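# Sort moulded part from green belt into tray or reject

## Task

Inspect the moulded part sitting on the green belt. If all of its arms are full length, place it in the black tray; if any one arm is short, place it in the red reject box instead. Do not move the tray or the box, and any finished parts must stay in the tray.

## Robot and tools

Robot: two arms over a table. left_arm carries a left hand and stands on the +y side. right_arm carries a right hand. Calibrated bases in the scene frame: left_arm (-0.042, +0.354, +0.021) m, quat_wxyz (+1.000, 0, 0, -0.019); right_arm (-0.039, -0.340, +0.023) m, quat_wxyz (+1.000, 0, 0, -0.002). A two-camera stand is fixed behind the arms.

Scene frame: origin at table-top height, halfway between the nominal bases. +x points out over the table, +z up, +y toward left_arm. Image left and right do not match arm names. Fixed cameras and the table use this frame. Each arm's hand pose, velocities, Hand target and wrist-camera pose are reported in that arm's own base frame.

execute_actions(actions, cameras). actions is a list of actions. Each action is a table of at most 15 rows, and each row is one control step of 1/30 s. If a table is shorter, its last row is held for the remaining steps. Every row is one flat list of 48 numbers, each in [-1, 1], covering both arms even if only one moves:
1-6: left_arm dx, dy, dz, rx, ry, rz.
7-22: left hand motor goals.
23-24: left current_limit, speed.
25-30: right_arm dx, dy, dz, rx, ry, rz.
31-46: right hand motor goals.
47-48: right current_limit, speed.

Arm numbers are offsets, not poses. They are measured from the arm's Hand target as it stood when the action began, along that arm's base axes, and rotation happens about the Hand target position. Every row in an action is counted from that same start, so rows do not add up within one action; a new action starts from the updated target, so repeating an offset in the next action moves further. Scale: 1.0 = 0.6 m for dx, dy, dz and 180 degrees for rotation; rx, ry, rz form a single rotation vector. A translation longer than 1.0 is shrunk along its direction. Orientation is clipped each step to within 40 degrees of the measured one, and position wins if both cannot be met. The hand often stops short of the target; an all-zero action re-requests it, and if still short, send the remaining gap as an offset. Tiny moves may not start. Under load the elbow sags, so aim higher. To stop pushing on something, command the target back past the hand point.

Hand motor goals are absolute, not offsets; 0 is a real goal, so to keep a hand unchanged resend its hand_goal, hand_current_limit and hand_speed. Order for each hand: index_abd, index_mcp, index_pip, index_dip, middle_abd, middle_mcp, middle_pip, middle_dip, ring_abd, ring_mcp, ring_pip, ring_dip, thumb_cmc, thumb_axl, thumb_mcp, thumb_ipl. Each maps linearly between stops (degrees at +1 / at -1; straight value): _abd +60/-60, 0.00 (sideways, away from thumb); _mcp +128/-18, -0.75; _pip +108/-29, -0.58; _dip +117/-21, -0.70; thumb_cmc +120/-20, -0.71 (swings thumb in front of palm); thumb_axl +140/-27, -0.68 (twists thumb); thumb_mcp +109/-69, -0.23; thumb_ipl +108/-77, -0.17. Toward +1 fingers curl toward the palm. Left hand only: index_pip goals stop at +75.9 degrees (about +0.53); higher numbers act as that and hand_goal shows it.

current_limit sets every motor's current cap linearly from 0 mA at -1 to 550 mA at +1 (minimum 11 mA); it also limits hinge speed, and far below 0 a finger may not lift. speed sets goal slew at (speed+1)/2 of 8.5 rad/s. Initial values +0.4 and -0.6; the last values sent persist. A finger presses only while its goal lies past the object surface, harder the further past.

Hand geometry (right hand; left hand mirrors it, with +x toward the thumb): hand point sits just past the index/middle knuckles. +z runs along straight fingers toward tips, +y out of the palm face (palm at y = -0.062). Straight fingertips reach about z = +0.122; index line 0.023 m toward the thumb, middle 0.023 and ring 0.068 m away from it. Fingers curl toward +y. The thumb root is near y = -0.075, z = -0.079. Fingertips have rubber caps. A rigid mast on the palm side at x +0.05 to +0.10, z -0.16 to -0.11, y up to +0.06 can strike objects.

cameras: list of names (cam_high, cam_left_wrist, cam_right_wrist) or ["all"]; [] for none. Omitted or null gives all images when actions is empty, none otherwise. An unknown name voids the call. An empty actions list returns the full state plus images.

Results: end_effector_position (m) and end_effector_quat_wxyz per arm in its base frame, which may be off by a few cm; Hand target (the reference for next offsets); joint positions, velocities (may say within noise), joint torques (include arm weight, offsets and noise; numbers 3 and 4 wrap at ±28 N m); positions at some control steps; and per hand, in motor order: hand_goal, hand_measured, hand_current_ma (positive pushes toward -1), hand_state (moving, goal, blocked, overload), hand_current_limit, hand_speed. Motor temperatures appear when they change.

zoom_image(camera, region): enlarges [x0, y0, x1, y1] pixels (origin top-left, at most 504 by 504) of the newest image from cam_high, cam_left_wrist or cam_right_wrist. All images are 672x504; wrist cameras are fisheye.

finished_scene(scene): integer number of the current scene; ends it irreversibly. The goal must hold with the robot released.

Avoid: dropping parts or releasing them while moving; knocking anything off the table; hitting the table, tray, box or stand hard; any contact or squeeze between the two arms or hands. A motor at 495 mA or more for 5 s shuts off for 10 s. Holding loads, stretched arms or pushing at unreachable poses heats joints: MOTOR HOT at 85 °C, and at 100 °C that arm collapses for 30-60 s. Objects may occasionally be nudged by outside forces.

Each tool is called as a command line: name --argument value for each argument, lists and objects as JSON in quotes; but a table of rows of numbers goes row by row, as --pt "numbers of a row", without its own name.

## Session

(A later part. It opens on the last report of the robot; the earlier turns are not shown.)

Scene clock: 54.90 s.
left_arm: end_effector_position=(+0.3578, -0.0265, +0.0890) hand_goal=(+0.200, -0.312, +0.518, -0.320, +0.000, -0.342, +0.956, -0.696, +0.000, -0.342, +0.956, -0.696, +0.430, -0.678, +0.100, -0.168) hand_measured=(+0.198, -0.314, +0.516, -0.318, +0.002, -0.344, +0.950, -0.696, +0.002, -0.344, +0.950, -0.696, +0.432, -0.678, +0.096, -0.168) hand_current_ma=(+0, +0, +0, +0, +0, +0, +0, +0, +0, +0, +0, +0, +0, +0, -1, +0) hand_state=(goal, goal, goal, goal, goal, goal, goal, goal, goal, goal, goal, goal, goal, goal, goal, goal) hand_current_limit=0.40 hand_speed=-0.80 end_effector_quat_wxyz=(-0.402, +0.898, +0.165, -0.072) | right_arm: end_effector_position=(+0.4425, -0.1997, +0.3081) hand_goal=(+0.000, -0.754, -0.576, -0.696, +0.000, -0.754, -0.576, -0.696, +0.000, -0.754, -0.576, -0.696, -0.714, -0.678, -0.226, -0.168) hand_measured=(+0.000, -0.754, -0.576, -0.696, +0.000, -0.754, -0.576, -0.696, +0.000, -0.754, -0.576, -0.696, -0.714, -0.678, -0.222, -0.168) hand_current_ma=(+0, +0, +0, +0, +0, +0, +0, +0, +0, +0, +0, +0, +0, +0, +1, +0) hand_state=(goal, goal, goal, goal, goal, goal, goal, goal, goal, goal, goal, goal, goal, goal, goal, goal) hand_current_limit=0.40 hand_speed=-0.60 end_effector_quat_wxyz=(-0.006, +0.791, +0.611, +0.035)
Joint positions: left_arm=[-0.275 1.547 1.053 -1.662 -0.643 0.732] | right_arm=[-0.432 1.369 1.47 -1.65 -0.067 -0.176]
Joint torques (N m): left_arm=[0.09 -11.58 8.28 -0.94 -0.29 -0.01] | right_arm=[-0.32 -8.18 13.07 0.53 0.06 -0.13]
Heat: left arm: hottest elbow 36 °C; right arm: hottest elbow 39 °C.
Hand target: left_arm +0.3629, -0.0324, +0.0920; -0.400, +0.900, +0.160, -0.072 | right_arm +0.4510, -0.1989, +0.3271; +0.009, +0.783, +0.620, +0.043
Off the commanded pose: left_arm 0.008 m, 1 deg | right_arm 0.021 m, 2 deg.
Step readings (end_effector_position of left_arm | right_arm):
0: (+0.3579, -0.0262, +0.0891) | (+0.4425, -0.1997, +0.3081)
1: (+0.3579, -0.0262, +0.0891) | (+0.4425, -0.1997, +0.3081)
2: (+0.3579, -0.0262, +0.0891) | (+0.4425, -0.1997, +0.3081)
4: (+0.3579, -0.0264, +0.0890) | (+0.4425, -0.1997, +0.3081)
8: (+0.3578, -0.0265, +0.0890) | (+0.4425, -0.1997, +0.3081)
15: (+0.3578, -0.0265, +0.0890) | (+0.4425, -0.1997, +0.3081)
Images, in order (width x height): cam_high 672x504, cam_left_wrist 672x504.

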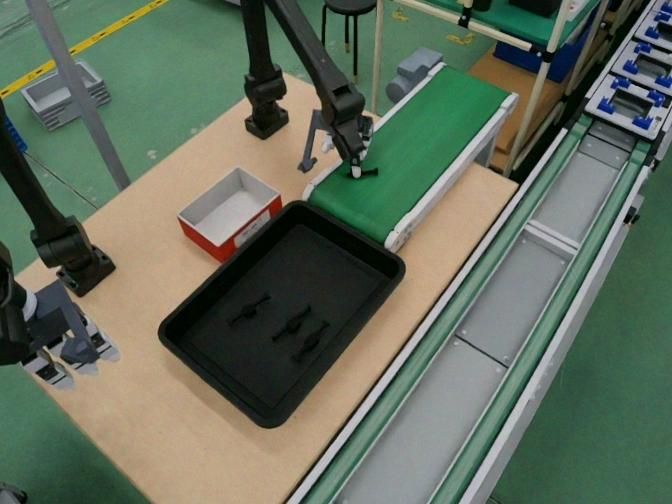

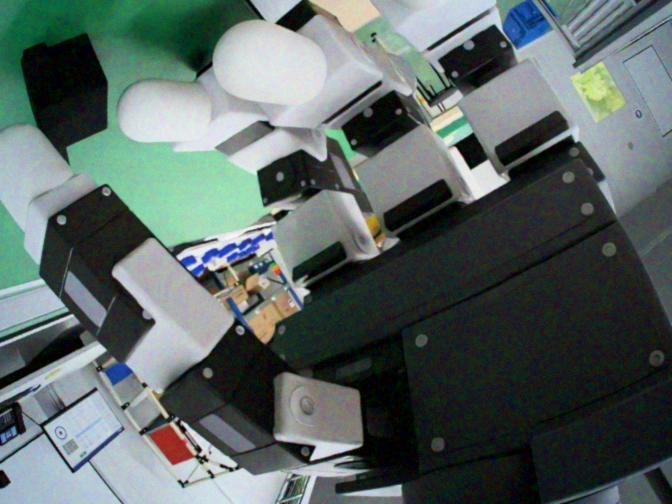

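execute_actions --actions '[[[0,0,0.05,0,0,0, 0.2,-0.311,0.518,-0.319, 0,-0.342,0.956,-0.696, 0,-0.342,0.956,-0.696, 0.43,-0.678,0,-0.168, 0.4,-0.6, 0,0,0,0,0,0, 0,-0.754,-0.576,-0.696, 0,-0.754,-0.576,-0.696, 0,-0.754,-0.576,-0.696, -0.714,-0.678,-0.226,-0.168, 0.4,-0.6]],[[-0.003,0.015,0.02,0.032,0.0092,-0.0444, 0.2,-0.549,0.518,-0.174, 0,-0.342,0.956,-0.696, 0,-0.342,0.956,-0.696, 0.403,-0.678,-0.112,-0.168, 0.4,-0.6, 0,0,0,0,0,0, 0,-0.754,-0.576,-0.696, 0,-0.754,-0.576,-0.696, 0,-0.754,-0.576,-0.696, -0.714,-0.678,-0.226,-0.168, 0.4,-0.6]],[[0,0,-0.05,0,0,0, 0.2,-0.549,0.518,-0.174, 0,-0.342,0.956,-0.696, 0,-0.342,0.956,-0.696, 0.403,-0.678,-0.112,-0.168, 0.4,-0.6, 0,0,0,0,0,0, 0,-0.754,-0.576,-0.696, 0,-0.754,-0.576,-0.696, 0,-0.754,-0.576,-0.696, -0.714,-0.678,-0.226,-0.168, 0.4,-0.6]]]' --cameras '["cam_high","cam_left_wrist"]'

zoom_image --camera "cam_high" --region '[320, 120, 400, 200]'

zoom_image --camera "cam_left_wrist" --region '[0, 0, 340, 300]'

Scene clock: 64.60 s.
left_arm: end_effector_position=(+0.3586, -0.0191, +0.1054) hand_goal=(+0.200, -0.550, +0.518, -0.174, +0.000, -0.342, +0.956, -0.696, +0.000, -0.342, +0.956, -0.696, +0.402, -0.678, -0.112, -0.168) hand_measured=(+0.200, -0.540, +0.516, -0.178, +0.002, -0.342, +0.950, -0.696, +0.002, -0.342, +0.950, -0.696, +0.406, -0.678, -0.106, -0.168) hand_current_ma=(+0, +2, +0, +0, +0, +0, +0, +0, +0, +0, +0, +0, +0, +0, +1, +0) hand_state=(goal, goal, goal, goal, goal, goal, goal, goal, goal, goal, goal, goal, goal, goal, goal, goal) hand_current_limit=0.40 hand_speed=-0.60 end_effector_quat_wxyz=(-0.448, +0.888, +0.095, -0.047) | right_arm: end_effector_position=(+0.4425, -0.1997, +0.3081) hand_goal=(+0.000, -0.754, -0.576, -0.696, +0.000, -0.754, -0.576, -0.696, +0.000, -0.754, -0.576, -0.696, -0.714, -0.678, -0.226, -0.168) hand_measured=(+0.000, -0.754, -0.576, -0.696, +0.000, -0.754, -0.576, -0.696, +0.000, -0.754, -0.576, -0.696, -0.714, -0.678, -0.222, -0.168) hand_current_ma=(+0, +0, +0, +0, +0, +0, +0, +0, +0, +0, +0, +0, +0, +0, +1, +0) hand_state=(goal, goal, goal, goal, goal, goal, goal, goal, goal, goal, goal, goal, goal, goal, goal, goal) hand_current_limit=0.40 hand_speed=-0.60 end_effector_quat_wxyz=(-0.006, +0.791, +0.611, +0.035)
Joint positions: left_arm=[-0.302 1.526 1.054 -1.686 -0.776 0.81] | right_arm=[-0.432 1.369 1.47 -1.65 -0.067 -0.176]
Joint torques (N m): left_arm=[0.15 -10.29 7.71 -0.8 -0.45 -0.16] | right_arm=[-0.32 -8 13.05 0.54 0.07 -0.13]
Heat: left arm: hottest elbow 36 °C; right arm: hottest elbow 40 °C.
Hand target: left_arm +0.3612, -0.0234, +0.1040; -0.451, +0.886, +0.094, -0.048 | right_arm +0.4510, -0.1989, +0.3271; +0.009, +0.783, +0.620, +0.043
Off the commanded pose: left_arm 0.005 m, 0 deg | right_arm 0.021 m, 2 deg.
joint sent to its limit (left arm) — joint 4 (wrist pitch), lower limit. The joint targets still meet the commanded pose.
Step readings (end_effector_position of left_arm | right_arm):
0: (+0.3578, -0.0265, +0.0890) | (+0.4425, -0.1997, +0.3081)
1: (+0.3571, -0.0266, +0.0902) | (+0.4425, -0.1997, +0.3081)
2: (+0.3559, -0.0267, +0.0916) | (+0.4425, -0.1997, +0.3081)
4: (+0.3536, -0.0267, +0.0972) | (+0.4425, -0.1997, +0.3081)
8: (+0.3526, -0.0271, +0.1071) | (+0.4425, -0.1997, +0.3081)
15: (+0.3520, -0.0273, +0.1085) | (+0.4425, -0.1997, +0.3081)
16: (+0.3547, -0.0216, +0.1117) | (+0.4425, -0.1997, +0.3081)
17: (+0.3578, -0.0162, +0.1153) | (+0.4425, -0.1997, +0.3081)
19: (+0.3593, -0.0139, +0.1191) | (+0.4425, -0.1997, +0.3081)
23: (+0.3573, -0.0160, +0.1220) | (+0.4425, -0.1997, +0.3081)
30: (+0.3561, -0.0166, +0.1221) | (+0.4425, -0.1997, +0.3081)
31: (+0.3565, -0.0169, +0.1212) | (+0.4425, -0.1997, +0.3081)
32: (+0.3569, -0.0171, +0.1200) | (+0.4425, -0.1997, +0.3081)
34: (+0.3576, -0.0181, +0.1149) | (+0.4425, -0.1997, +0.3081)
38: (+0.3580, -0.0194, +0.1062) | (+0.4425, -0.1997, +0.3081)
45: (+0.3584, -0.0191, +0.1054) | (+0.4425, -0.1997, +0.3081)
Images, in order (width x height): cam_high 672x504, cam_left_wrist 672x504.

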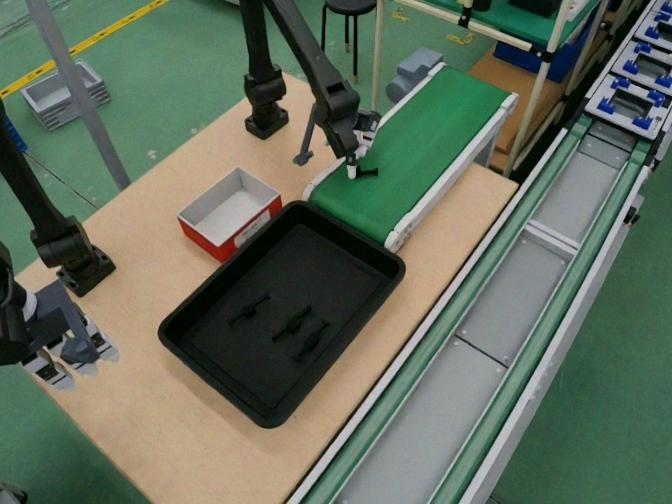

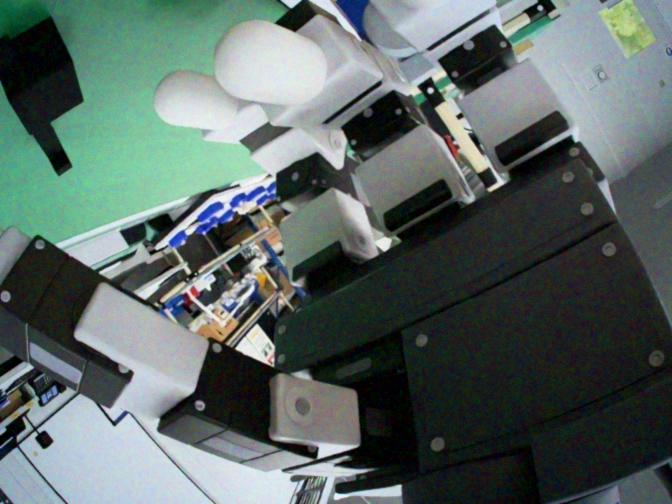

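Scaled by 6.300.

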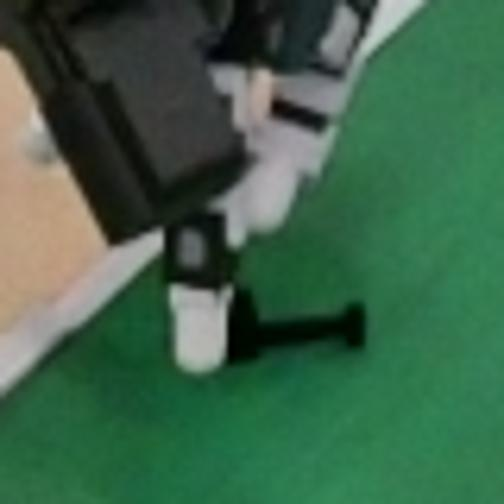

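Scaled by 1.482 from the camera's 672x504 image, which has a finer 960x720 frame.

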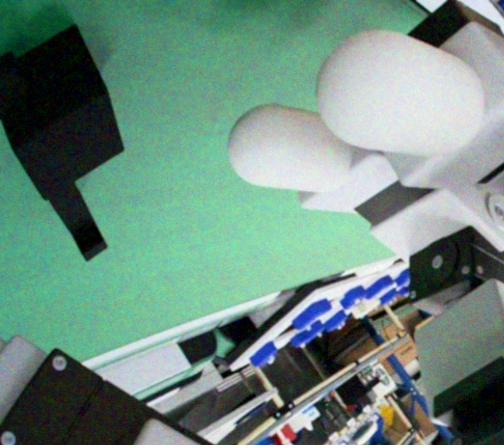

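execute_actions --actions '[[[0.004,-0.004,-0.035,0,0,0, 0.2,-0.549,0.518,-0.174, 0,-0.342,0.956,-0.696, 0,-0.342,0.956,-0.696, 0.403,-0.678,-0.112,-0.168, 0.4,-0.6, 0,0,0,0,0,0, 0,-0.754,-0.576,-0.696, 0,-0.754,-0.576,-0.696, 0,-0.754,-0.576,-0.696, -0.714,-0.678,-0.226,-0.168, 0.4,-0.6]],[[0,0,0,0,0,0, 0.2,-0.397,0.518,-0.297, 0,-0.342,0.956,-0.696, 0,-0.342,0.956,-0.696, 0.403,-0.678,0.02,-0.168, 0.4,-0.7, 0,0,0,0,0,0, 0,-0.754,-0.576,-0.696, 0,-0.754,-0.576,-0.696, 0,-0.754,-0.576,-0.696, -0.714,-0.678,-0.226,-0.168, 0.4,-0.6]]]' --cameras '["cam_high","cam_left_wrist"]'

zoom_image --camera "cam_high" --region '[320, 120, 400, 200]'

zoom_image --camera "cam_left_wrist" --region '[0, 0, 340, 300]'

Scene clock: 67.90 s.
left_arm: end_effector_position=(+0.3650, -0.0219, +0.0922) hand_goal=(+0.200, -0.398, +0.518, -0.298, +0.000, -0.342, +0.956, -0.696, +0.000, -0.342, +0.956, -0.696, +0.402, -0.678, +0.020, -0.168) hand_measured=(+0.200, -0.398, +0.516, -0.296, +0.002, -0.342, +0.950, -0.696, +0.002, -0.342, +0.950, -0.696, +0.406, -0.678, +0.018, -0.168) hand_current_ma=(+0, +0, +0, +0, +0, +0, +0, +0, +0, +0, +0, +0, +0, +0, +0, +0) hand_state=(goal, goal, goal, goal, goal, goal, goal, goal, goal, goal, goal, goal, goal, goal, goal, goal) hand_current_limit=0.40 hand_speed=-0.70 end_effector_quat_wxyz=(-0.448, +0.888, +0.098, -0.045) | right_arm: end_effector_position=(+0.4425, -0.1997, +0.3081) hand_goal=(+0.000, -0.754, -0.576, -0.696, +0.000, -0.754, -0.576, -0.696, +0.000, -0.754, -0.576, -0.696, -0.714, -0.678, -0.226, -0.168) hand_measured=(+0.000, -0.754, -0.576, -0.696, +0.000, -0.754, -0.576, -0.696, +0.000, -0.754, -0.576, -0.696, -0.714, -0.678, -0.222, -0.168) hand_current_ma=(+0, +0, +0, +0, +0, +0, +0, +0, +0, +0, +0, +0, +0, +0, +1, +0) hand_state=(goal, goal, goal, goal, goal, goal, goal, goal, goal, goal, goal, goal, goal, goal, goal, goal) hand_current_limit=0.40 hand_speed=-0.60 end_effector_quat_wxyz=(-0.006, +0.791, +0.611, +0.035)
Joint positions: left_arm=[-0.305 1.558 1.053 -1.653 -0.775 0.8] | right_arm=[-0.432 1.369 1.47 -1.65 -0.067 -0.176]
Joint torques (N m): left_arm=[0.32 -10.7 6.17 -0.23 -0.43 -0.13] | right_arm=[-0.26 -8.06 13.05 0.53 0.06 -0.13]
Heat: left arm: hottest elbow 36 °C; right arm: hottest elbow 40 °C.
Hand target: left_arm +0.3636, -0.0258, +0.0830; -0.451, +0.886, +0.094, -0.048 | right_arm +0.4510, -0.1989, +0.3271; +0.009, +0.783, +0.620, +0.043
Off the commanded pose: left_arm 0.010 m, 1 deg | right_arm 0.021 m, 2 deg.
Step readings (end_effector_position of left_arm | right_arm):
0: (+0.3586, -0.0191, +0.1054) | (+0.4425, -0.1997, +0.3081)
1: (+0.3595, -0.0195, +0.1043) | (+0.4425, -0.1997, +0.3081)
2: (+0.3612, -0.0203, +0.1031) | (+0.4425, -0.1997, +0.3081)
4: (+0.3639, -0.0212, +0.0991) | (+0.4425, -0.1997, +0.3081)
8: (+0.3648, -0.0219, +0.0930) | (+0.4425, -0.1997, +0.3081)
15: (+0.3650, -0.0219, +0.0922) | (+0.4425, -0.1997, +0.3081)
16: (+0.3650, -0.0219, +0.0922) | (+0.4425, -0.1997, +0.3081)
17: (+0.3650, -0.0219, +0.0922) | (+0.4425, -0.1997, +0.3081)
19: (+0.3650, -0.0219, +0.0922) | (+0.4425, -0.1997, +0.3081)
23: (+0.3650, -0.0219, +0.0922) | (+0.4425, -0.1997, +0.3081)
30: (+0.3650, -0.0219, +0.0922) | (+0.4425, -0.1997, +0.3081)
Images, in order (width x height): cam_high 672x504, cam_left_wrist 672x504.

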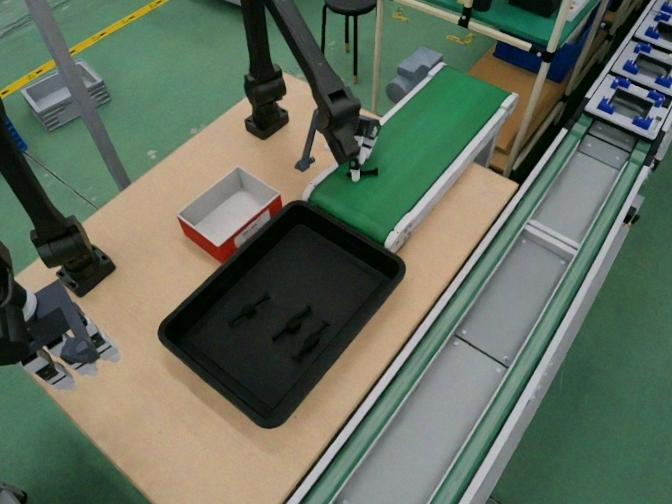

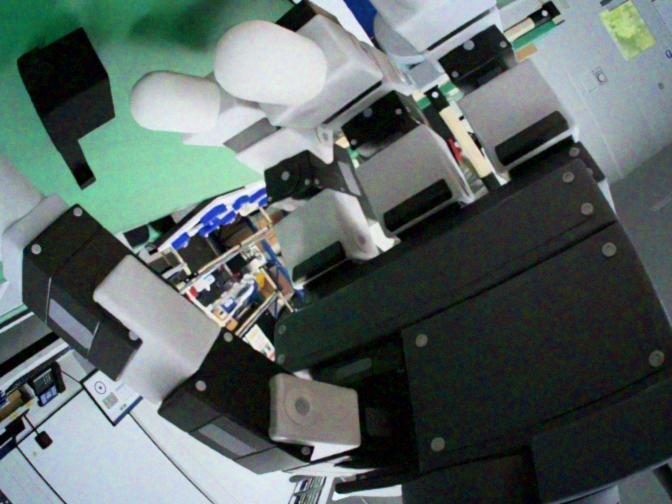

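Scaled by 6.300.

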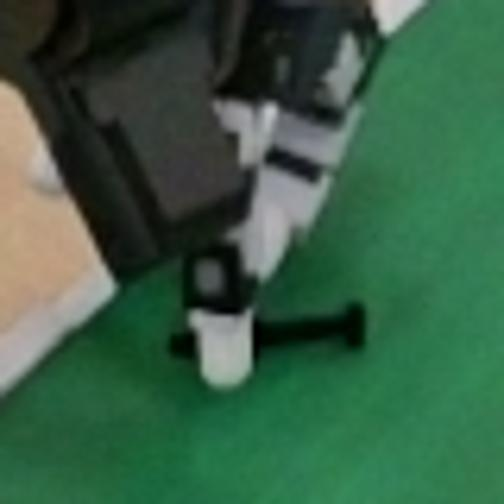

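Scaled by 1.482 from the camera's 672x504 image, which has a finer 960x720 frame.

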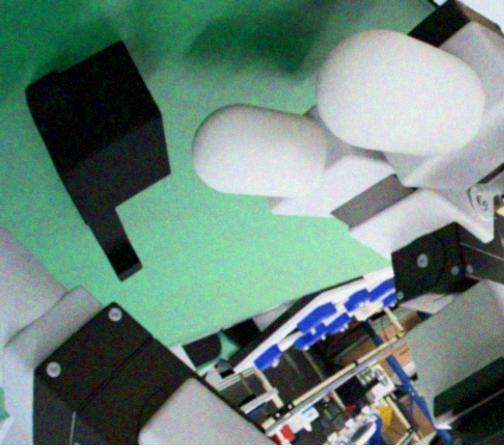

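execute_actions --actions '[[[-0.005,0,0.05,0,0,0, 0.2,-0.45,0.518,-0.25, 0,-0.342,0.956,-0.696, 0,-0.342,0.956,-0.696, 0.403,-0.678,-0.05,-0.168, 0.4,-0.6, 0,0,0,0,0,0, 0,-0.754,-0.576,-0.696, 0,-0.754,-0.576,-0.696, 0,-0.754,-0.576,-0.696, -0.714,-0.678,-0.226,-0.168, 0.4,-0.6]],[[0,0,-0.067,0,0,0, 0.2,-0.45,0.518,-0.25, 0,-0.342,0.956,-0.696, 0,-0.342,0.956,-0.696, 0.403,-0.678,-0.05,-0.168, 0.4,-0.6, 0,0,0,0,0,0, 0,-0.754,-0.576,-0.696, 0,-0.754,-0.576,-0.696, 0,-0.754,-0.576,-0.696, -0.714,-0.678,-0.226,-0.168, 0.4,-0.6]]]' --cameras '["cam_high","cam_left_wrist"]'

zoom_image --camera "cam_high" --region '[320, 120, 400, 200]'

zoom_image --camera "cam_left_wrist" --region '[0, 0, 340, 300]'

Scene clock: 71.73 s.
left_arm: end_effector_position=(+0.3607, -0.0213, +0.0827) hand_goal=(+0.200, -0.450, +0.518, -0.250, +0.000, -0.342, +0.956, -0.696, +0.000, -0.342, +0.956, -0.696, +0.402, -0.678, -0.050, -0.168) hand_measured=(+0.210, -0.450, +0.528, -0.254, +0.002, -0.342, +0.950, -0.696, +0.002, -0.342, +0.950, -0.696, +0.406, -0.678, -0.046, -0.168) hand_current_ma=(+1, +0, +1, +0, +0, +0, +0, +0, +0, +0, +0, +0, +0, +0, +1, +0) hand_state=(goal, goal, goal, goal, goal, goal, goal, goal, goal, goal, goal, goal, goal, goal, goal, goal) hand_current_limit=0.40 hand_speed=-0.60 end_effector_quat_wxyz=(-0.450, +0.886, +0.097, -0.044) | right_arm: end_effector_position=(+0.4425, -0.1997, +0.3081) hand_goal=(+0.000, -0.754, -0.576, -0.696, +0.000, -0.754, -0.576, -0.696, +0.000, -0.754, -0.576, -0.696, -0.714, -0.678, -0.226, -0.168) hand_measured=(+0.000, -0.754, -0.576, -0.696, +0.000, -0.754, -0.576, -0.696, +0.000, -0.754, -0.576, -0.696, -0.714, -0.678, -0.222, -0.168) hand_current_ma=(+0, +0, +0, +0, +0, +0, +0, +0, +0, +0, +0, +0, +0, +0, +1, +0) hand_state=(goal, goal, goal, goal, goal, goal, goal, goal, goal, goal, goal, goal, goal, goal, goal, goal) hand_current_limit=0.40 hand_speed=-0.60 end_effector_quat_wxyz=(-0.006, +0.791, +0.611, +0.035)
Joint positions: left_arm=[-0.309 1.563 1.028 -1.629 -0.778 0.793] | right_arm=[-0.432 1.369 1.47 -1.65 -0.067 -0.176]
Joint torques (N m): left_arm=[0.62 -10.17 6.32 0.08 -0.25 -0.1] | right_arm=[-0.26 -8.06 13.05 0.53 0.06 -0.13]
Heat: left arm: hottest elbow 36 °C; right arm: hottest elbow 40 °C.
Hand target: left_arm +0.3605, -0.0258, +0.0727; -0.451, +0.886, +0.094, -0.049 | right_arm +0.4510, -0.1989, +0.3271; +0.009, +0.783, +0.620, +0.043
Off the commanded pose: left_arm 0.011 m, 1 deg | right_arm 0.021 m, 2 deg.
Step readings (end_effector_position of left_arm | right_arm):
0: (+0.3650, -0.0219, +0.0922) | (+0.4425, -0.1997, +0.3081)
1: (+0.3641, -0.0216, +0.0930) | (+0.4425, -0.1997, +0.3081)
2: (+0.3626, -0.0211, +0.0941) | (+0.4425, -0.1997, +0.3081)
4: (+0.3602, -0.0205, +0.0977) | (+0.4425, -0.1997, +0.3081)
8: (+0.3595, -0.0203, +0.1038) | (+0.4425, -0.1997, +0.3081)
15: (+0.3594, -0.0203, +0.1048) | (+0.4425, -0.1997, +0.3081)
16: (+0.3597, -0.0206, +0.1026) | (+0.4425, -0.1997, +0.3081)
17: (+0.3616, -0.0212, +0.1002) | (+0.4425, -0.1997, +0.3081)
19: (+0.3620, -0.0215, +0.0926) | (+0.4425, -0.1997, +0.3081)
23: (+0.3606, -0.0206, +0.0827) | (+0.4425, -0.1997, +0.3081)
30: (+0.3607, -0.0213, +0.0827) | (+0.4425, -0.1997, +0.3081)
Images, in order (width x height): cam_high 672x504, cam_left_wrist 672x504.

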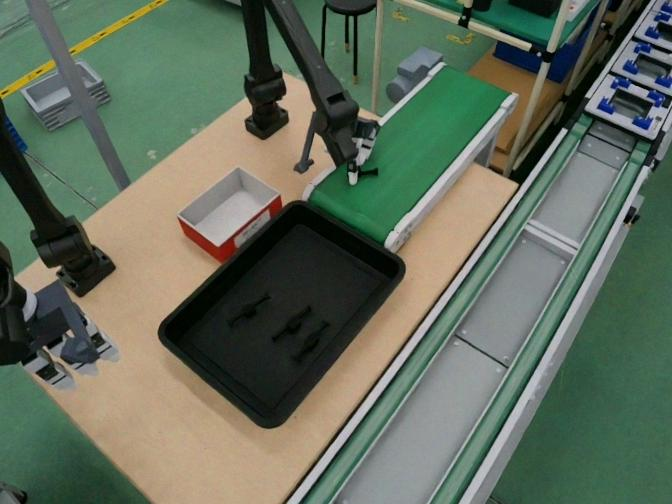

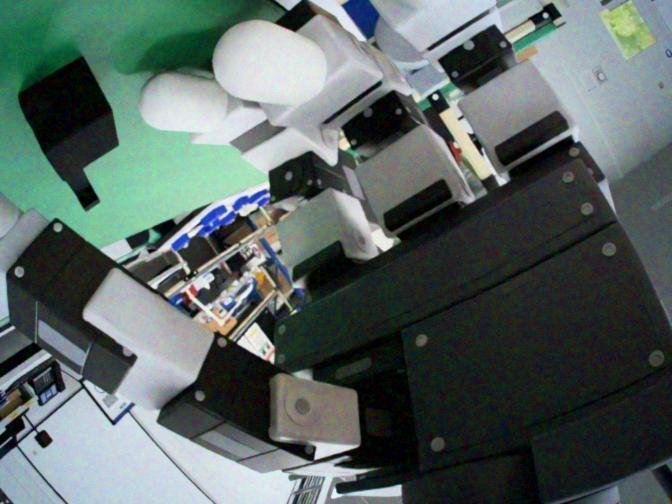

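Scaled by 6.300.

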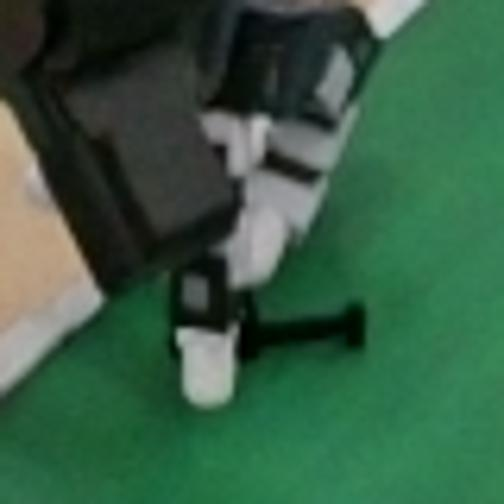

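Scaled by 1.482 from the camera's 672x504 image, which has a finer 960x720 frame.

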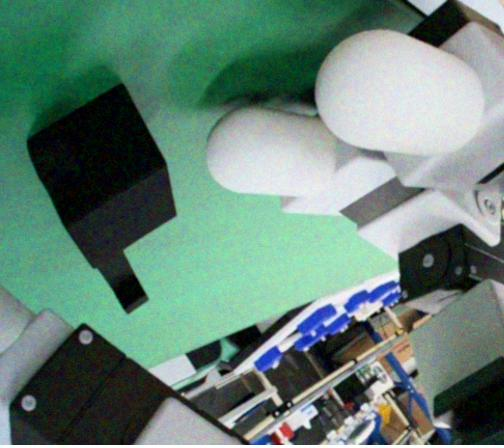

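execute_actions --actions '[[[0,0.005,0.018,0,0,0, 0.2,-0.397,0.518,-0.297, 0,-0.342,0.956,-0.696, 0,-0.342,0.956,-0.696, 0.403,-0.678,0.03,-0.168, 0.4,-0.7, 0,0,0,0,0,0, 0,-0.754,-0.576,-0.696, 0,-0.754,-0.576,-0.696, 0,-0.754,-0.576,-0.696, -0.714,-0.678,-0.226,-0.168, 0.4,-0.6]],[[0,0,0,0,0,0, 0.2,-0.32,0.518,-0.38, 0,-0.342,0.956,-0.696, 0,-0.342,0.956,-0.696, 0.403,-0.678,0.08,-0.168, 0.4,-0.8, 0,0,0,0,0,0, 0,-0.754,-0.576,-0.696, 0,-0.754,-0.576,-0.696, 0,-0.754,-0.576,-0.696, -0.714,-0.678,-0.226,-0.168, 0.4,-0.6]]]' --cameras '["cam_high","cam_left_wrist"]'

zoom_image --camera "cam_high" --region '[320, 120, 400, 200]'

zoom_image --camera "cam_left_wrist" --region '[0, 0, 340, 300]'

Scene clock: 73.83 s.
left_arm: end_effector_position=(+0.3595, -0.0198, +0.0838) hand_goal=(+0.200, -0.320, +0.518, -0.380, +0.000, -0.342, +0.956, -0.696, +0.000, -0.342, +0.956, -0.696, +0.402, -0.678, +0.080, -0.168) hand_measured=(+0.202, -0.372, +0.516, -0.378, +0.002, -0.342, +0.950, -0.696, +0.002, -0.342, +0.950, -0.696, +0.406, -0.678, +0.076, -0.168) hand_current_ma=(+0, -45, +0, +0, +0, +0, +0, +0, +0, +0, +0, +0, +0, +0, +0, +0) hand_state=(goal, blocked, goal, goal, goal, goal, goal, goal, goal, goal, goal, goal, goal, goal, goal, goal) hand_current_limit=0.40 hand_speed=-0.80 end_effector_quat_wxyz=(-0.454, +0.885, +0.095, -0.046) | right_arm: end_effector_position=(+0.4425, -0.1997, +0.3081) hand_goal=(+0.000, -0.754, -0.576, -0.696, +0.000, -0.754, -0.576, -0.696, +0.000, -0.754, -0.576, -0.696, -0.714, -0.678, -0.226, -0.168) hand_measured=(+0.000, -0.754, -0.576, -0.696, +0.000, -0.754, -0.576, -0.696, +0.000, -0.754, -0.576, -0.696, -0.714, -0.678, -0.222, -0.168) hand_current_ma=(+0, +0, +0, +0, +0, +0, +0, +0, +0, +0, +0, +0, +0, +0, +1, +0) hand_state=(goal, goal, goal, goal, goal, goal, goal, goal, goal, goal, goal, goal, goal, goal, goal, goal) hand_current_limit=0.40 hand_speed=-0.60 end_effector_quat_wxyz=(-0.006, +0.791, +0.611, +0.035)
Joint positions: left_arm=[-0.309 1.563 1.028 -1.638 -0.784 0.792] | right_arm=[-0.432 1.369 1.47 -1.65 -0.067 -0.176]
Joint torques (N m): left_arm=[1.08 -12.22 7.08 -0.58 -0.16 -0.02] | right_arm=[-0.26 -8.12 13.07 0.54 0.07 -0.12]
Heat: left arm: hottest elbow 36 °C; right arm: hottest elbow 40 °C.
Hand target: left_arm +0.3605, -0.0228, +0.0835; -0.451, +0.886, +0.094, -0.049 | right_arm +0.4510, -0.1989, +0.3271; +0.009, +0.783, +0.620, +0.043
Off the commanded pose: left_arm 0.003 m, 1 deg | right_arm 0.021 m, 2 deg.
Step readings (end_effector_position of left_arm | right_arm):
0: (+0.3607, -0.0213, +0.0827) | (+0.4425, -0.1997, +0.3081)
1: (+0.3603, -0.0211, +0.0828) | (+0.4425, -0.1997, +0.3081)
2: (+0.3600, -0.0207, +0.0831) | (+0.4425, -0.1997, +0.3081)
4: (+0.3598, -0.0204, +0.0834) | (+0.4425, -0.1997, +0.3081)
8: (+0.3596, -0.0203, +0.0834) | (+0.4425, -0.1997, +0.3081)
15: (+0.3596, -0.0203, +0.0834) | (+0.4425, -0.1997, +0.3081)
16: (+0.3596, -0.0203, +0.0834) | (+0.4425, -0.1997, +0.3081)
17: (+0.3597, -0.0202, +0.0835) | (+0.4425, -0.1997, +0.3081)
19: (+0.3595, -0.0199, +0.0837) | (+0.4425, -0.1997, +0.3081)
23: (+0.3595, -0.0198, +0.0838) | (+0.4425, -0.1997, +0.3081)
30: (+0.3595, -0.0198, +0.0838) | (+0.4425, -0.1997, +0.3081)
Images, in order (width x height): cam_high 672x504, cam_left_wrist 672x504.

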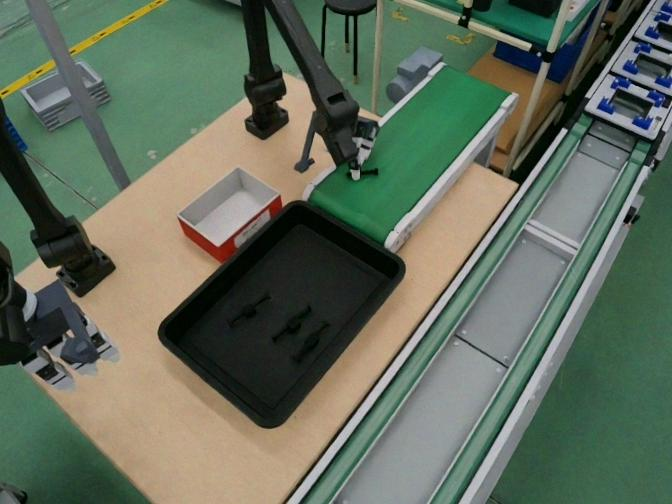

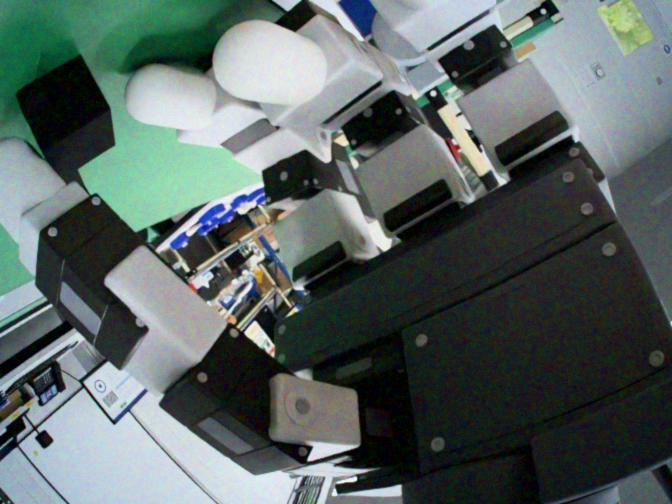

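Scaled by 6.300.

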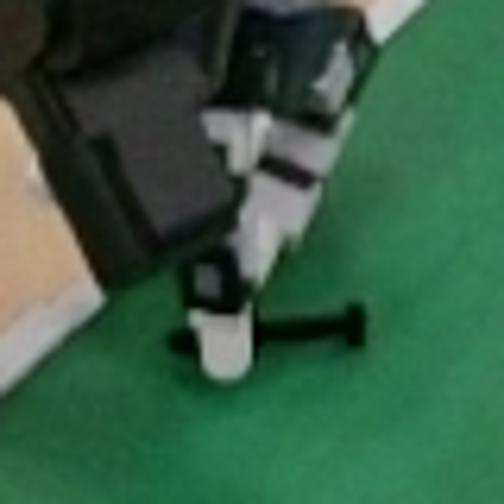

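Scaled by 1.482 from the camera's 672x504 image, which has a finer 960x720 frame.

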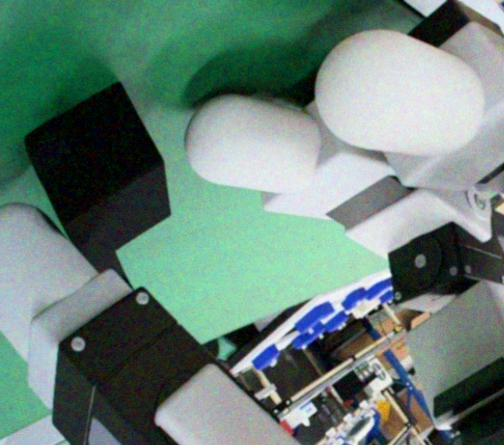

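execute_actions --actions '[[[-0.013,0.001,0.014,0,0,0, 0.2,-0.38,0.518,-0.3, 0,-0.342,0.956,-0.696, 0,-0.342,0.956,-0.696, 0.403,-0.678,0.04,-0.168, 0.4,-0.7, 0,0,0,0,0,0, 0,-0.754,-0.576,-0.696, 0,-0.754,-0.576,-0.696, 0,-0.754,-0.576,-0.696, -0.714,-0.678,-0.226,-0.168, 0.4,-0.6]],[[0,0,0,0,0,0, 0.2,-0.3,0.518,-0.38, 0,-0.342,0.956,-0.696, 0,-0.342,0.956,-0.696, 0.403,-0.678,0.09,-0.168, 0.4,-0.8, 0,0,0,0,0,0, 0,-0.754,-0.576,-0.696, 0,-0.754,-0.576,-0.696, 0,-0.754,-0.576,-0.696, -0.714,-0.678,-0.226,-0.168, 0.4,-0.6]]]' --cameras '["cam_high","cam_left_wrist"]'

zoom_image --camera "cam_high" --region '[320, 120, 400, 200]'

zoom_image --camera "cam_left_wrist" --region '[0, 0, 340, 300]'

Scene clock: 76.50 s.
left_arm: end_effector_position=(+0.3561, -0.0201, +0.0864) hand_goal=(+0.200, -0.300, +0.518, -0.380, +0.000, -0.342, +0.956, -0.696, +0.000, -0.342, +0.956, -0.696, +0.402, -0.678, +0.090, -0.168) hand_measured=(+0.200, -0.300, +0.516, -0.378, +0.002, -0.342, +0.950, -0.696, +0.002, -0.342, +0.950, -0.696, +0.406, -0.678, +0.086, -0.168) hand_current_ma=(+0, +0, +0, +0, +0, +0, +0, +0, +0, +0, +0, +0, +0, +0, +0, +0) hand_state=(goal, goal, goal, goal, goal, goal, goal, goal, goal, goal, goal, goal, goal, goal, goal, goal) hand_current_limit=0.40 hand_speed=-0.80 end_effector_quat_wxyz=(-0.452, +0.885, +0.096, -0.051) | right_arm: end_effector_position=(+0.4425, -0.1997, +0.3081) hand_goal=(+0.000, -0.754, -0.576, -0.696, +0.000, -0.754, -0.576, -0.696, +0.000, -0.754, -0.576, -0.696, -0.714, -0.678, -0.226, -0.168) hand_measured=(+0.000, -0.754, -0.576, -0.696, +0.000, -0.754, -0.576, -0.696, +0.000, -0.754, -0.576, -0.696, -0.714, -0.678, -0.222, -0.168) hand_current_ma=(+0, +0, +0, +0, +0, +0, +0, +0, +0, +0, +0, +0, +0, +0, +1, +0) hand_state=(goal, goal, goal, goal, goal, goal, goal, goal, goal, goal, goal, goal, goal, goal, goal, goal) hand_current_limit=0.40 hand_speed=-0.60 end_effector_quat_wxyz=(-0.006, +0.791, +0.611, +0.035)
Joint positions: left_arm=[-0.309 1.556 1.028 -1.652 -0.775 0.79] | right_arm=[-0.432 1.369 1.47 -1.65 -0.067 -0.176]
Joint torques (N m): left_arm=[0.56 -13.86 6.43 -1.06 -0.37 -0.06] | right_arm=[-0.32 -8.06 13.05 0.54 0.06 -0.13]
Heat: left arm: hottest elbow 37 °C; right arm: hottest elbow 40 °C.
Hand target: left_arm +0.3527, -0.0222, +0.0919; -0.451, +0.886, +0.094, -0.048 | right_arm +0.4510, -0.1989, +0.3271; +0.009, +0.783, +0.620, +0.043
Off the commanded pose: left_arm 0.007 m, 0 deg | right_arm 0.021 m, 2 deg.
Step readings (end_effector_position of left_arm | right_arm):
0: (+0.3595, -0.0198, +0.0838) | (+0.4425, -0.1997, +0.3081)
1: (+0.3590, -0.0195, +0.0845) | (+0.4425, -0.1997, +0.3081)
2: (+0.3582, -0.0196, +0.0850) | (+0.4425, -0.1997, +0.3081)
4: (+0.3565, -0.0201, +0.0859) | (+0.4425, -0.1997, +0.3081)
8: (+0.3561, -0.0200, +0.0864) | (+0.4425, -0.1997, +0.3081)
15: (+0.3561, -0.0201, +0.0864) | (+0.4425, -0.1997, +0.3081)
16: (+0.3561, -0.0201, +0.0864) | (+0.4425, -0.1997, +0.3081)
17: (+0.3561, -0.0201, +0.0864) | (+0.4425, -0.1997, +0.3081)
19: (+0.3561, -0.0201, +0.0864) | (+0.4425, -0.1997, +0.3081)
23: (+0.3561, -0.0201, +0.0864) | (+0.4425, -0.1997, +0.3081)
30: (+0.3561, -0.0201, +0.0864) | (+0.4425, -0.1997, +0.3081)
Images, in order (width x height): cam_high 672x504, cam_left_wrist 672x504.

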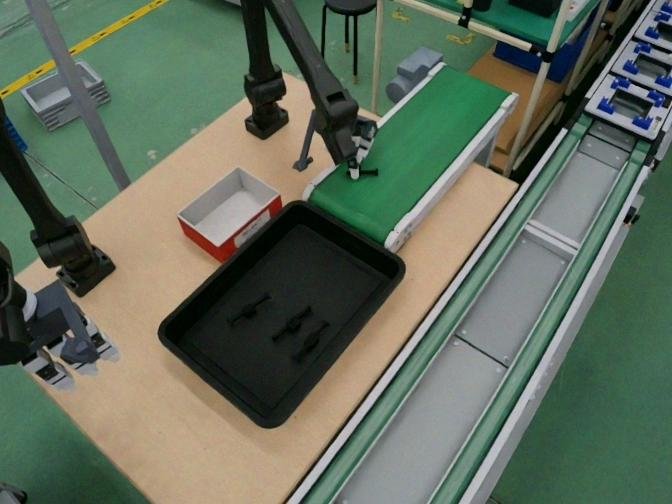

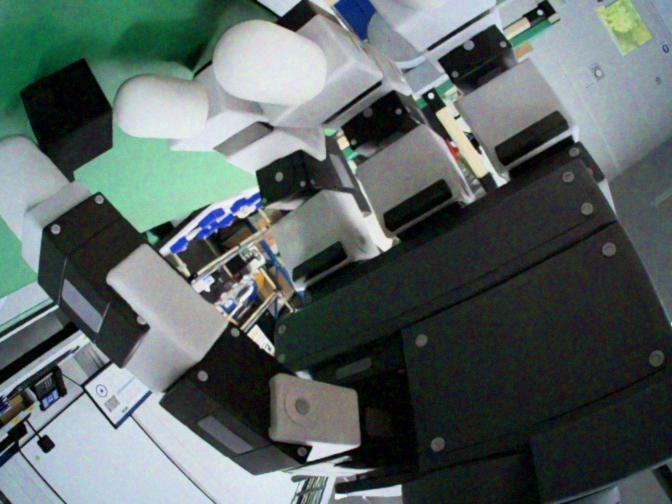

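Scaled by 6.300.

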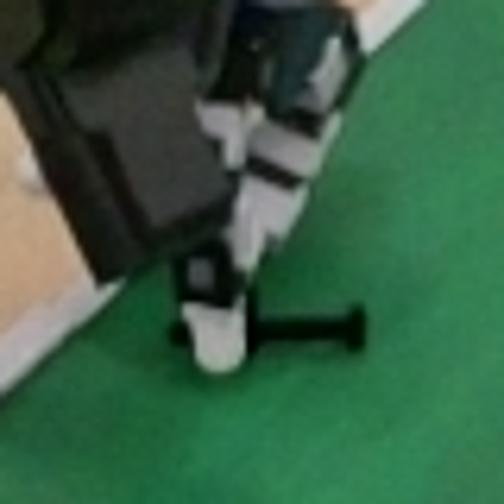

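Scaled by 1.482 from the camera's 672x504 image, which has a finer 960x720 frame.

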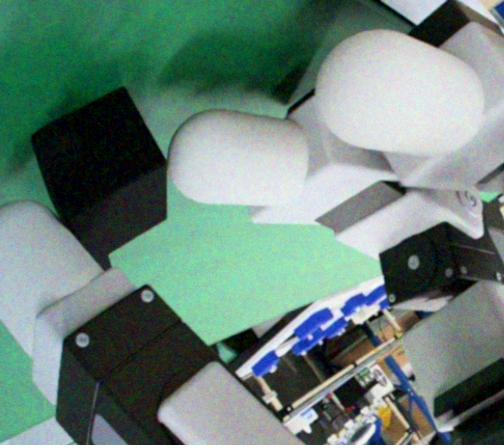

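execute_actions --actions '[[[0,0,0,0,0,0, 0.2,-0.24,0.518,-0.45, 0,-0.342,0.956,-0.696, 0,-0.342,0.956,-0.696, 0.403,-0.678,0.12,-0.168, 0.4,-0.8, 0,0,0,0,0,0, 0,-0.754,-0.576,-0.696, 0,-0.754,-0.576,-0.696, 0,-0.754,-0.576,-0.696, -0.714,-0.678,-0.226,-0.168, 0.4,-0.6]],[[0,0,0,0,0,0, 0.2,-0.19,0.518,-0.5, 0,-0.342,0.956,-0.696, 0,-0.342,0.956,-0.696, 0.403,-0.678,0.17,-0.168, 0.4,-0.8, 0,0,0,0,0,0, 0,-0.754,-0.576,-0.696, 0,-0.754,-0.576,-0.696, 0,-0.754,-0.576,-0.696, -0.714,-0.678,-0.226,-0.168, 0.4,-0.6]]]' --cameras '["cam_high","cam_left_wrist"]'

zoom_image --camera "cam_high" --region '[320, 120, 400, 200]'

zoom_image --camera "cam_left_wrist" --region '[0, 0, 340, 300]'

Scene clock: 78.57 s.
left_arm: end_effector_position=(+0.3556, -0.0199, +0.0873) hand_goal=(+0.200, -0.190, +0.518, -0.500, +0.000, -0.342, +0.956, -0.696, +0.000, -0.342, +0.956, -0.696, +0.402, -0.678, +0.170, -0.168) hand_measured=(+0.200, -0.246, +0.514, -0.496, +0.002, -0.342, +0.950, -0.696, +0.002, -0.342, +0.950, -0.696, +0.396, -0.678, +0.108, -0.180) hand_current_ma=(+0, -54, +0, +0, +0, +0, +0, +0, +0, +0, +0, +0, -1, +0, -98, -4) hand_state=(goal, blocked, goal, goal, goal, goal, goal, goal, goal, goal, goal, goal, goal, goal, blocked, goal) hand_current_limit=0.40 hand_speed=-0.80 end_effector_quat_wxyz=(-0.452, +0.885, +0.096, -0.051) | right_arm: end_effector_position=(+0.4425, -0.1997, +0.3081) hand_goal=(+0.000, -0.754, -0.576, -0.696, +0.000, -0.754, -0.576, -0.696, +0.000, -0.754, -0.576, -0.696, -0.714, -0.678, -0.226, -0.168) hand_measured=(+0.000, -0.754, -0.576, -0.696, +0.000, -0.754, -0.576, -0.696, +0.000, -0.754, -0.576, -0.696, -0.714, -0.678, -0.222, -0.168) hand_current_ma=(+0, +0, +0, +0, +0, +0, +0, +0, +0, +0, +0, +0, +0, +0, +1, +0) hand_state=(goal, goal, goal, goal, goal, goal, goal, goal, goal, goal, goal, goal, goal, goal, goal, goal) hand_current_limit=0.40 hand_speed=-0.60 end_effector_quat_wxyz=(-0.006, +0.791, +0.611, +0.035)
Joint positions: left_arm=[-0.309 1.554 1.028 -1.654 -0.775 0.79] | right_arm=[-0.432 1.369 1.47 -1.65 -0.067 -0.176]
Joint torques (N m): left_arm=[0.62 -13.57 6.41 -0.94 -0.37 -0.05] | right_arm=[-0.26 -8.06 13.05 0.54 0.07 -0.13]
Heat: left arm: hottest elbow 37 °C; right arm: hottest elbow 40 °C.
Hand target: left_arm +0.3527, -0.0222, +0.0919; -0.451, +0.886, +0.094, -0.048 | right_arm +0.4510, -0.1989, +0.3271; +0.009, +0.783, +0.620, +0.043
Off the commanded pose: left_arm 0.006 m, 0 deg | right_arm 0.021 m, 2 deg.
Step readings (end_effector_position of left_arm | right_arm):
0: (+0.3561, -0.0201, +0.0864) | (+0.4425, -0.1997, +0.3081)
1: (+0.3561, -0.0201, +0.0864) | (+0.4425, -0.1997, +0.3081)
2: (+0.3561, -0.0201, +0.0864) | (+0.4425, -0.1997, +0.3081)
4: (+0.3559, -0.0200, +0.0865) | (+0.4425, -0.1997, +0.3081)
8: (+0.3558, -0.0200, +0.0868) | (+0.4425, -0.1997, +0.3081)
15: (+0.3558, -0.0200, +0.0868) | (+0.4425, -0.1997, +0.3081)
16: (+0.3558, -0.0200, +0.0868) | (+0.4425, -0.1997, +0.3081)
17: (+0.3558, -0.0200, +0.0868) | (+0.4425, -0.1997, +0.3081)
19: (+0.3557, -0.0200, +0.0869) | (+0.4425, -0.1997, +0.3081)
23: (+0.3556, -0.0199, +0.0873) | (+0.4425, -0.1997, +0.3081)
30: (+0.3556, -0.0199, +0.0873) | (+0.4425, -0.1997, +0.3081)
Images, in order (width x height): cam_high 672x504, cam_left_wrist 672x504.

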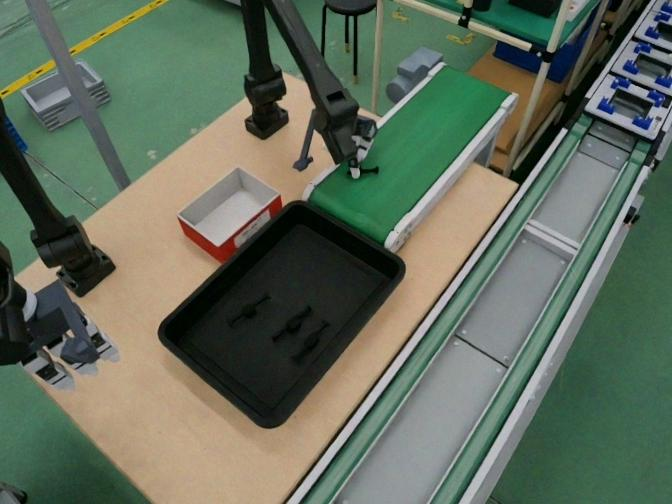

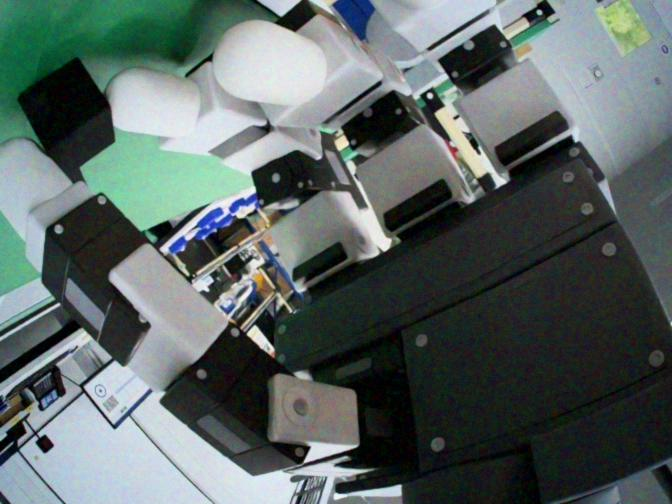

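Scaled by 6.300.

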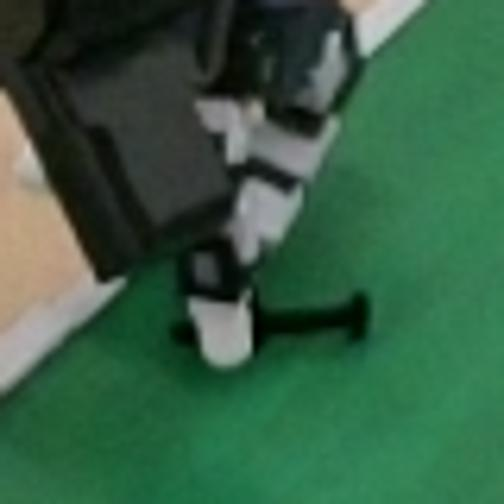

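Scaled by 1.482 from the camera's 672x504 image, which has a finer 960x720 frame.

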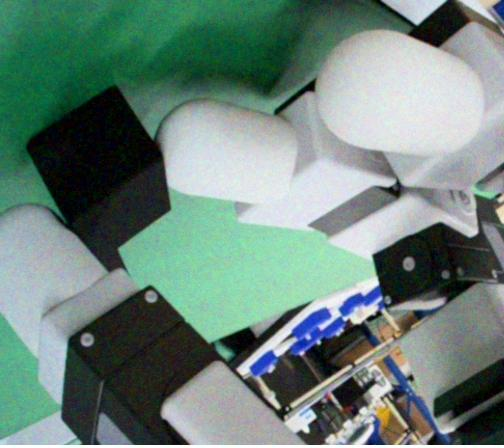

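execute_actions --actions '[[[0,0,0,0,0,0, 0.2,-0.14,0.518,-0.5, 0,-0.342,0.956,-0.696, 0,-0.342,0.956,-0.696, 0.403,-0.678,0.22,-0.168, 0.4,-0.8, 0,0,0,0,0,0, 0,-0.754,-0.576,-0.696, 0,-0.754,-0.576,-0.696, 0,-0.754,-0.576,-0.696, -0.714,-0.678,-0.226,-0.168, 0.4,-0.6]],[[0,0,0.04,0,0,0, 0.2,-0.12,0.518,-0.5, 0,-0.342,0.956,-0.696, 0,-0.342,0.956,-0.696, 0.403,-0.678,0.24,-0.168, 0.4,-0.8, 0,0,0,0,0,0, 0,-0.754,-0.576,-0.696, 0,-0.754,-0.576,-0.696, 0,-0.754,-0.576,-0.696, -0.714,-0.678,-0.226,-0.168, 0.4,-0.6]]]' --cameras '["cam_high","cam_left_wrist"]'

zoom_image --camera "cam_high" --region '[320, 120, 400, 200]'

zoom_image --camera "cam_left_wrist" --region '[0, 0, 340, 300]'

Scene clock: 80.50 s.
left_arm: end_effector_position=(+0.3495, -0.0193, +0.1081) hand_goal=(+0.200, -0.120, +0.518, -0.500, +0.000, -0.342, +0.956, -0.696, +0.000, -0.342, +0.956, -0.696, +0.402, -0.678, +0.240, -0.168) hand_measured=(+0.204, -0.236, +0.484, -0.510, +0.002, -0.342, +0.950, -0.696, +0.002, -0.342, +0.950, -0.696, +0.382, -0.682, +0.132, -0.192) hand_current_ma=(+0, -221, -17, -2, +0, +0, +0, +0, +0, +0, +0, +0, -6, +0, -286, -15) hand_state=(goal, blocked, blocked, goal, goal, goal, goal, goal, goal, goal, goal, goal, goal, goal, blocked, blocked) hand_current_limit=0.40 hand_speed=-0.80 end_effector_quat_wxyz=(-0.446, +0.889, +0.093, -0.042) | right_arm: end_effector_position=(+0.4425, -0.1997, +0.3081) hand_goal=(+0.000, -0.754, -0.576, -0.696, +0.000, -0.754, -0.576, -0.696, +0.000, -0.754, -0.576, -0.696, -0.714, -0.678, -0.226, -0.168) hand_measured=(+0.000, -0.754, -0.576, -0.696, +0.000, -0.754, -0.576, -0.696, +0.000, -0.754, -0.576, -0.696, -0.714, -0.678, -0.222, -0.168) hand_current_ma=(+0, +0, +0, +0, +0, +0, +0, +0, +0, +0, +0, +0, +0, +0, +1, +0) hand_state=(goal, goal, goal, goal, goal, goal, goal, goal, goal, goal, goal, goal, goal, goal, goal, goal) hand_current_limit=0.40 hand_speed=-0.60 end_effector_quat_wxyz=(-0.006, +0.791, +0.611, +0.035)
Joint positions: left_arm=[-0.309 1.493 1.028 -1.682 -0.775 0.813] | right_arm=[-0.432 1.369 1.47 -1.65 -0.067 -0.176]
Joint torques (N m): left_arm=[0.91 -11.93 8.2 -0.92 -0.45 0.04] | right_arm=[-0.26 -8 13.05 0.54 0.06 -0.13]
Heat: left arm: hottest elbow 37 °C; right arm: hottest elbow 41 °C.
Hand target: left_arm +0.3527, -0.0222, +0.1159; -0.451, +0.886, +0.094, -0.049 | right_arm +0.4510, -0.1989, +0.3271; +0.009, +0.783, +0.620, +0.043
Off the commanded pose: left_arm 0.009 m, 1 deg | right_arm 0.021 m, 2 deg.
joint sent to its limit (left arm) — joint 4 (wrist pitch), lower limit. The joint targets still meet the commanded pose.
Step readings (end_effector_position of left_arm | right_arm):
0: (+0.3556, -0.0199, +0.0873) | (+0.4425, -0.1997, +0.3081)
1: (+0.3556, -0.0199, +0.0873) | (+0.4425, -0.1997, +0.3081)
2: (+0.3556, -0.0199, +0.0873) | (+0.4425, -0.1997, +0.3081)
4: (+0.3556, -0.0199, +0.0875) | (+0.4425, -0.1997, +0.3081)
8: (+0.3556, -0.0200, +0.0878) | (+0.4425, -0.1997, +0.3081)
15: (+0.3556, -0.0200, +0.0878) | (+0.4425, -0.1997, +0.3081)
16: (+0.3548, -0.0197, +0.0892) | (+0.4425, -0.1997, +0.3081)
17: (+0.3535, -0.0195, +0.0909) | (+0.4425, -0.1997, +0.3081)
19: (+0.3509, -0.0191, +0.0969) | (+0.4425, -0.1997, +0.3081)
23: (+0.3500, -0.0192, +0.1067) | (+0.4425, -0.1997, +0.3081)
30: (+0.3496, -0.0193, +0.1082) | (+0.4425, -0.1997, +0.3081)
Images, in order (width x height): cam_high 672x504, cam_left_wrist 672x504.

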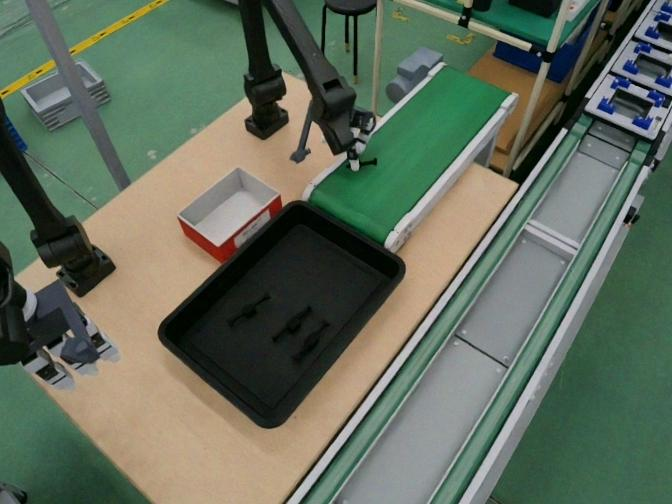

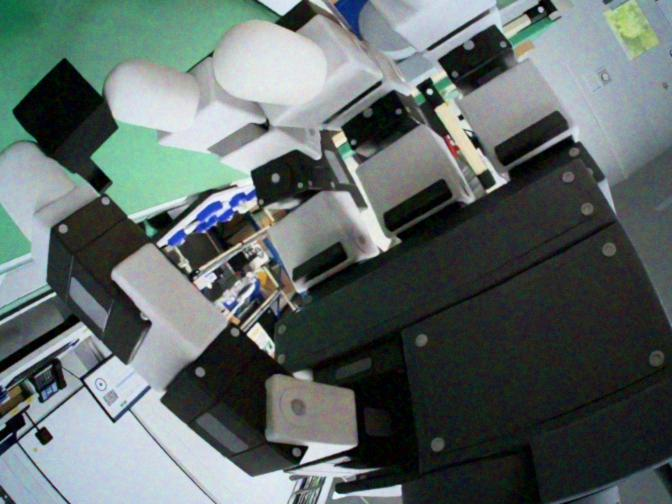

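Scaled by 6.300.

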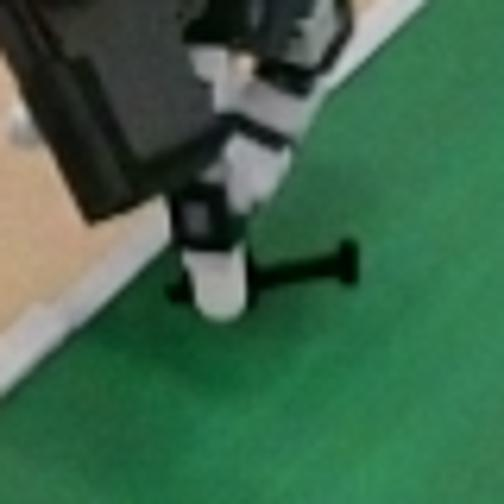

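Scaled by 1.482 from the camera's 672x504 image, which has a finer 960x720 frame.

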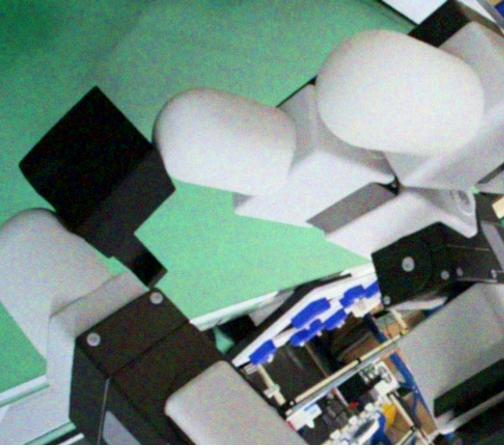

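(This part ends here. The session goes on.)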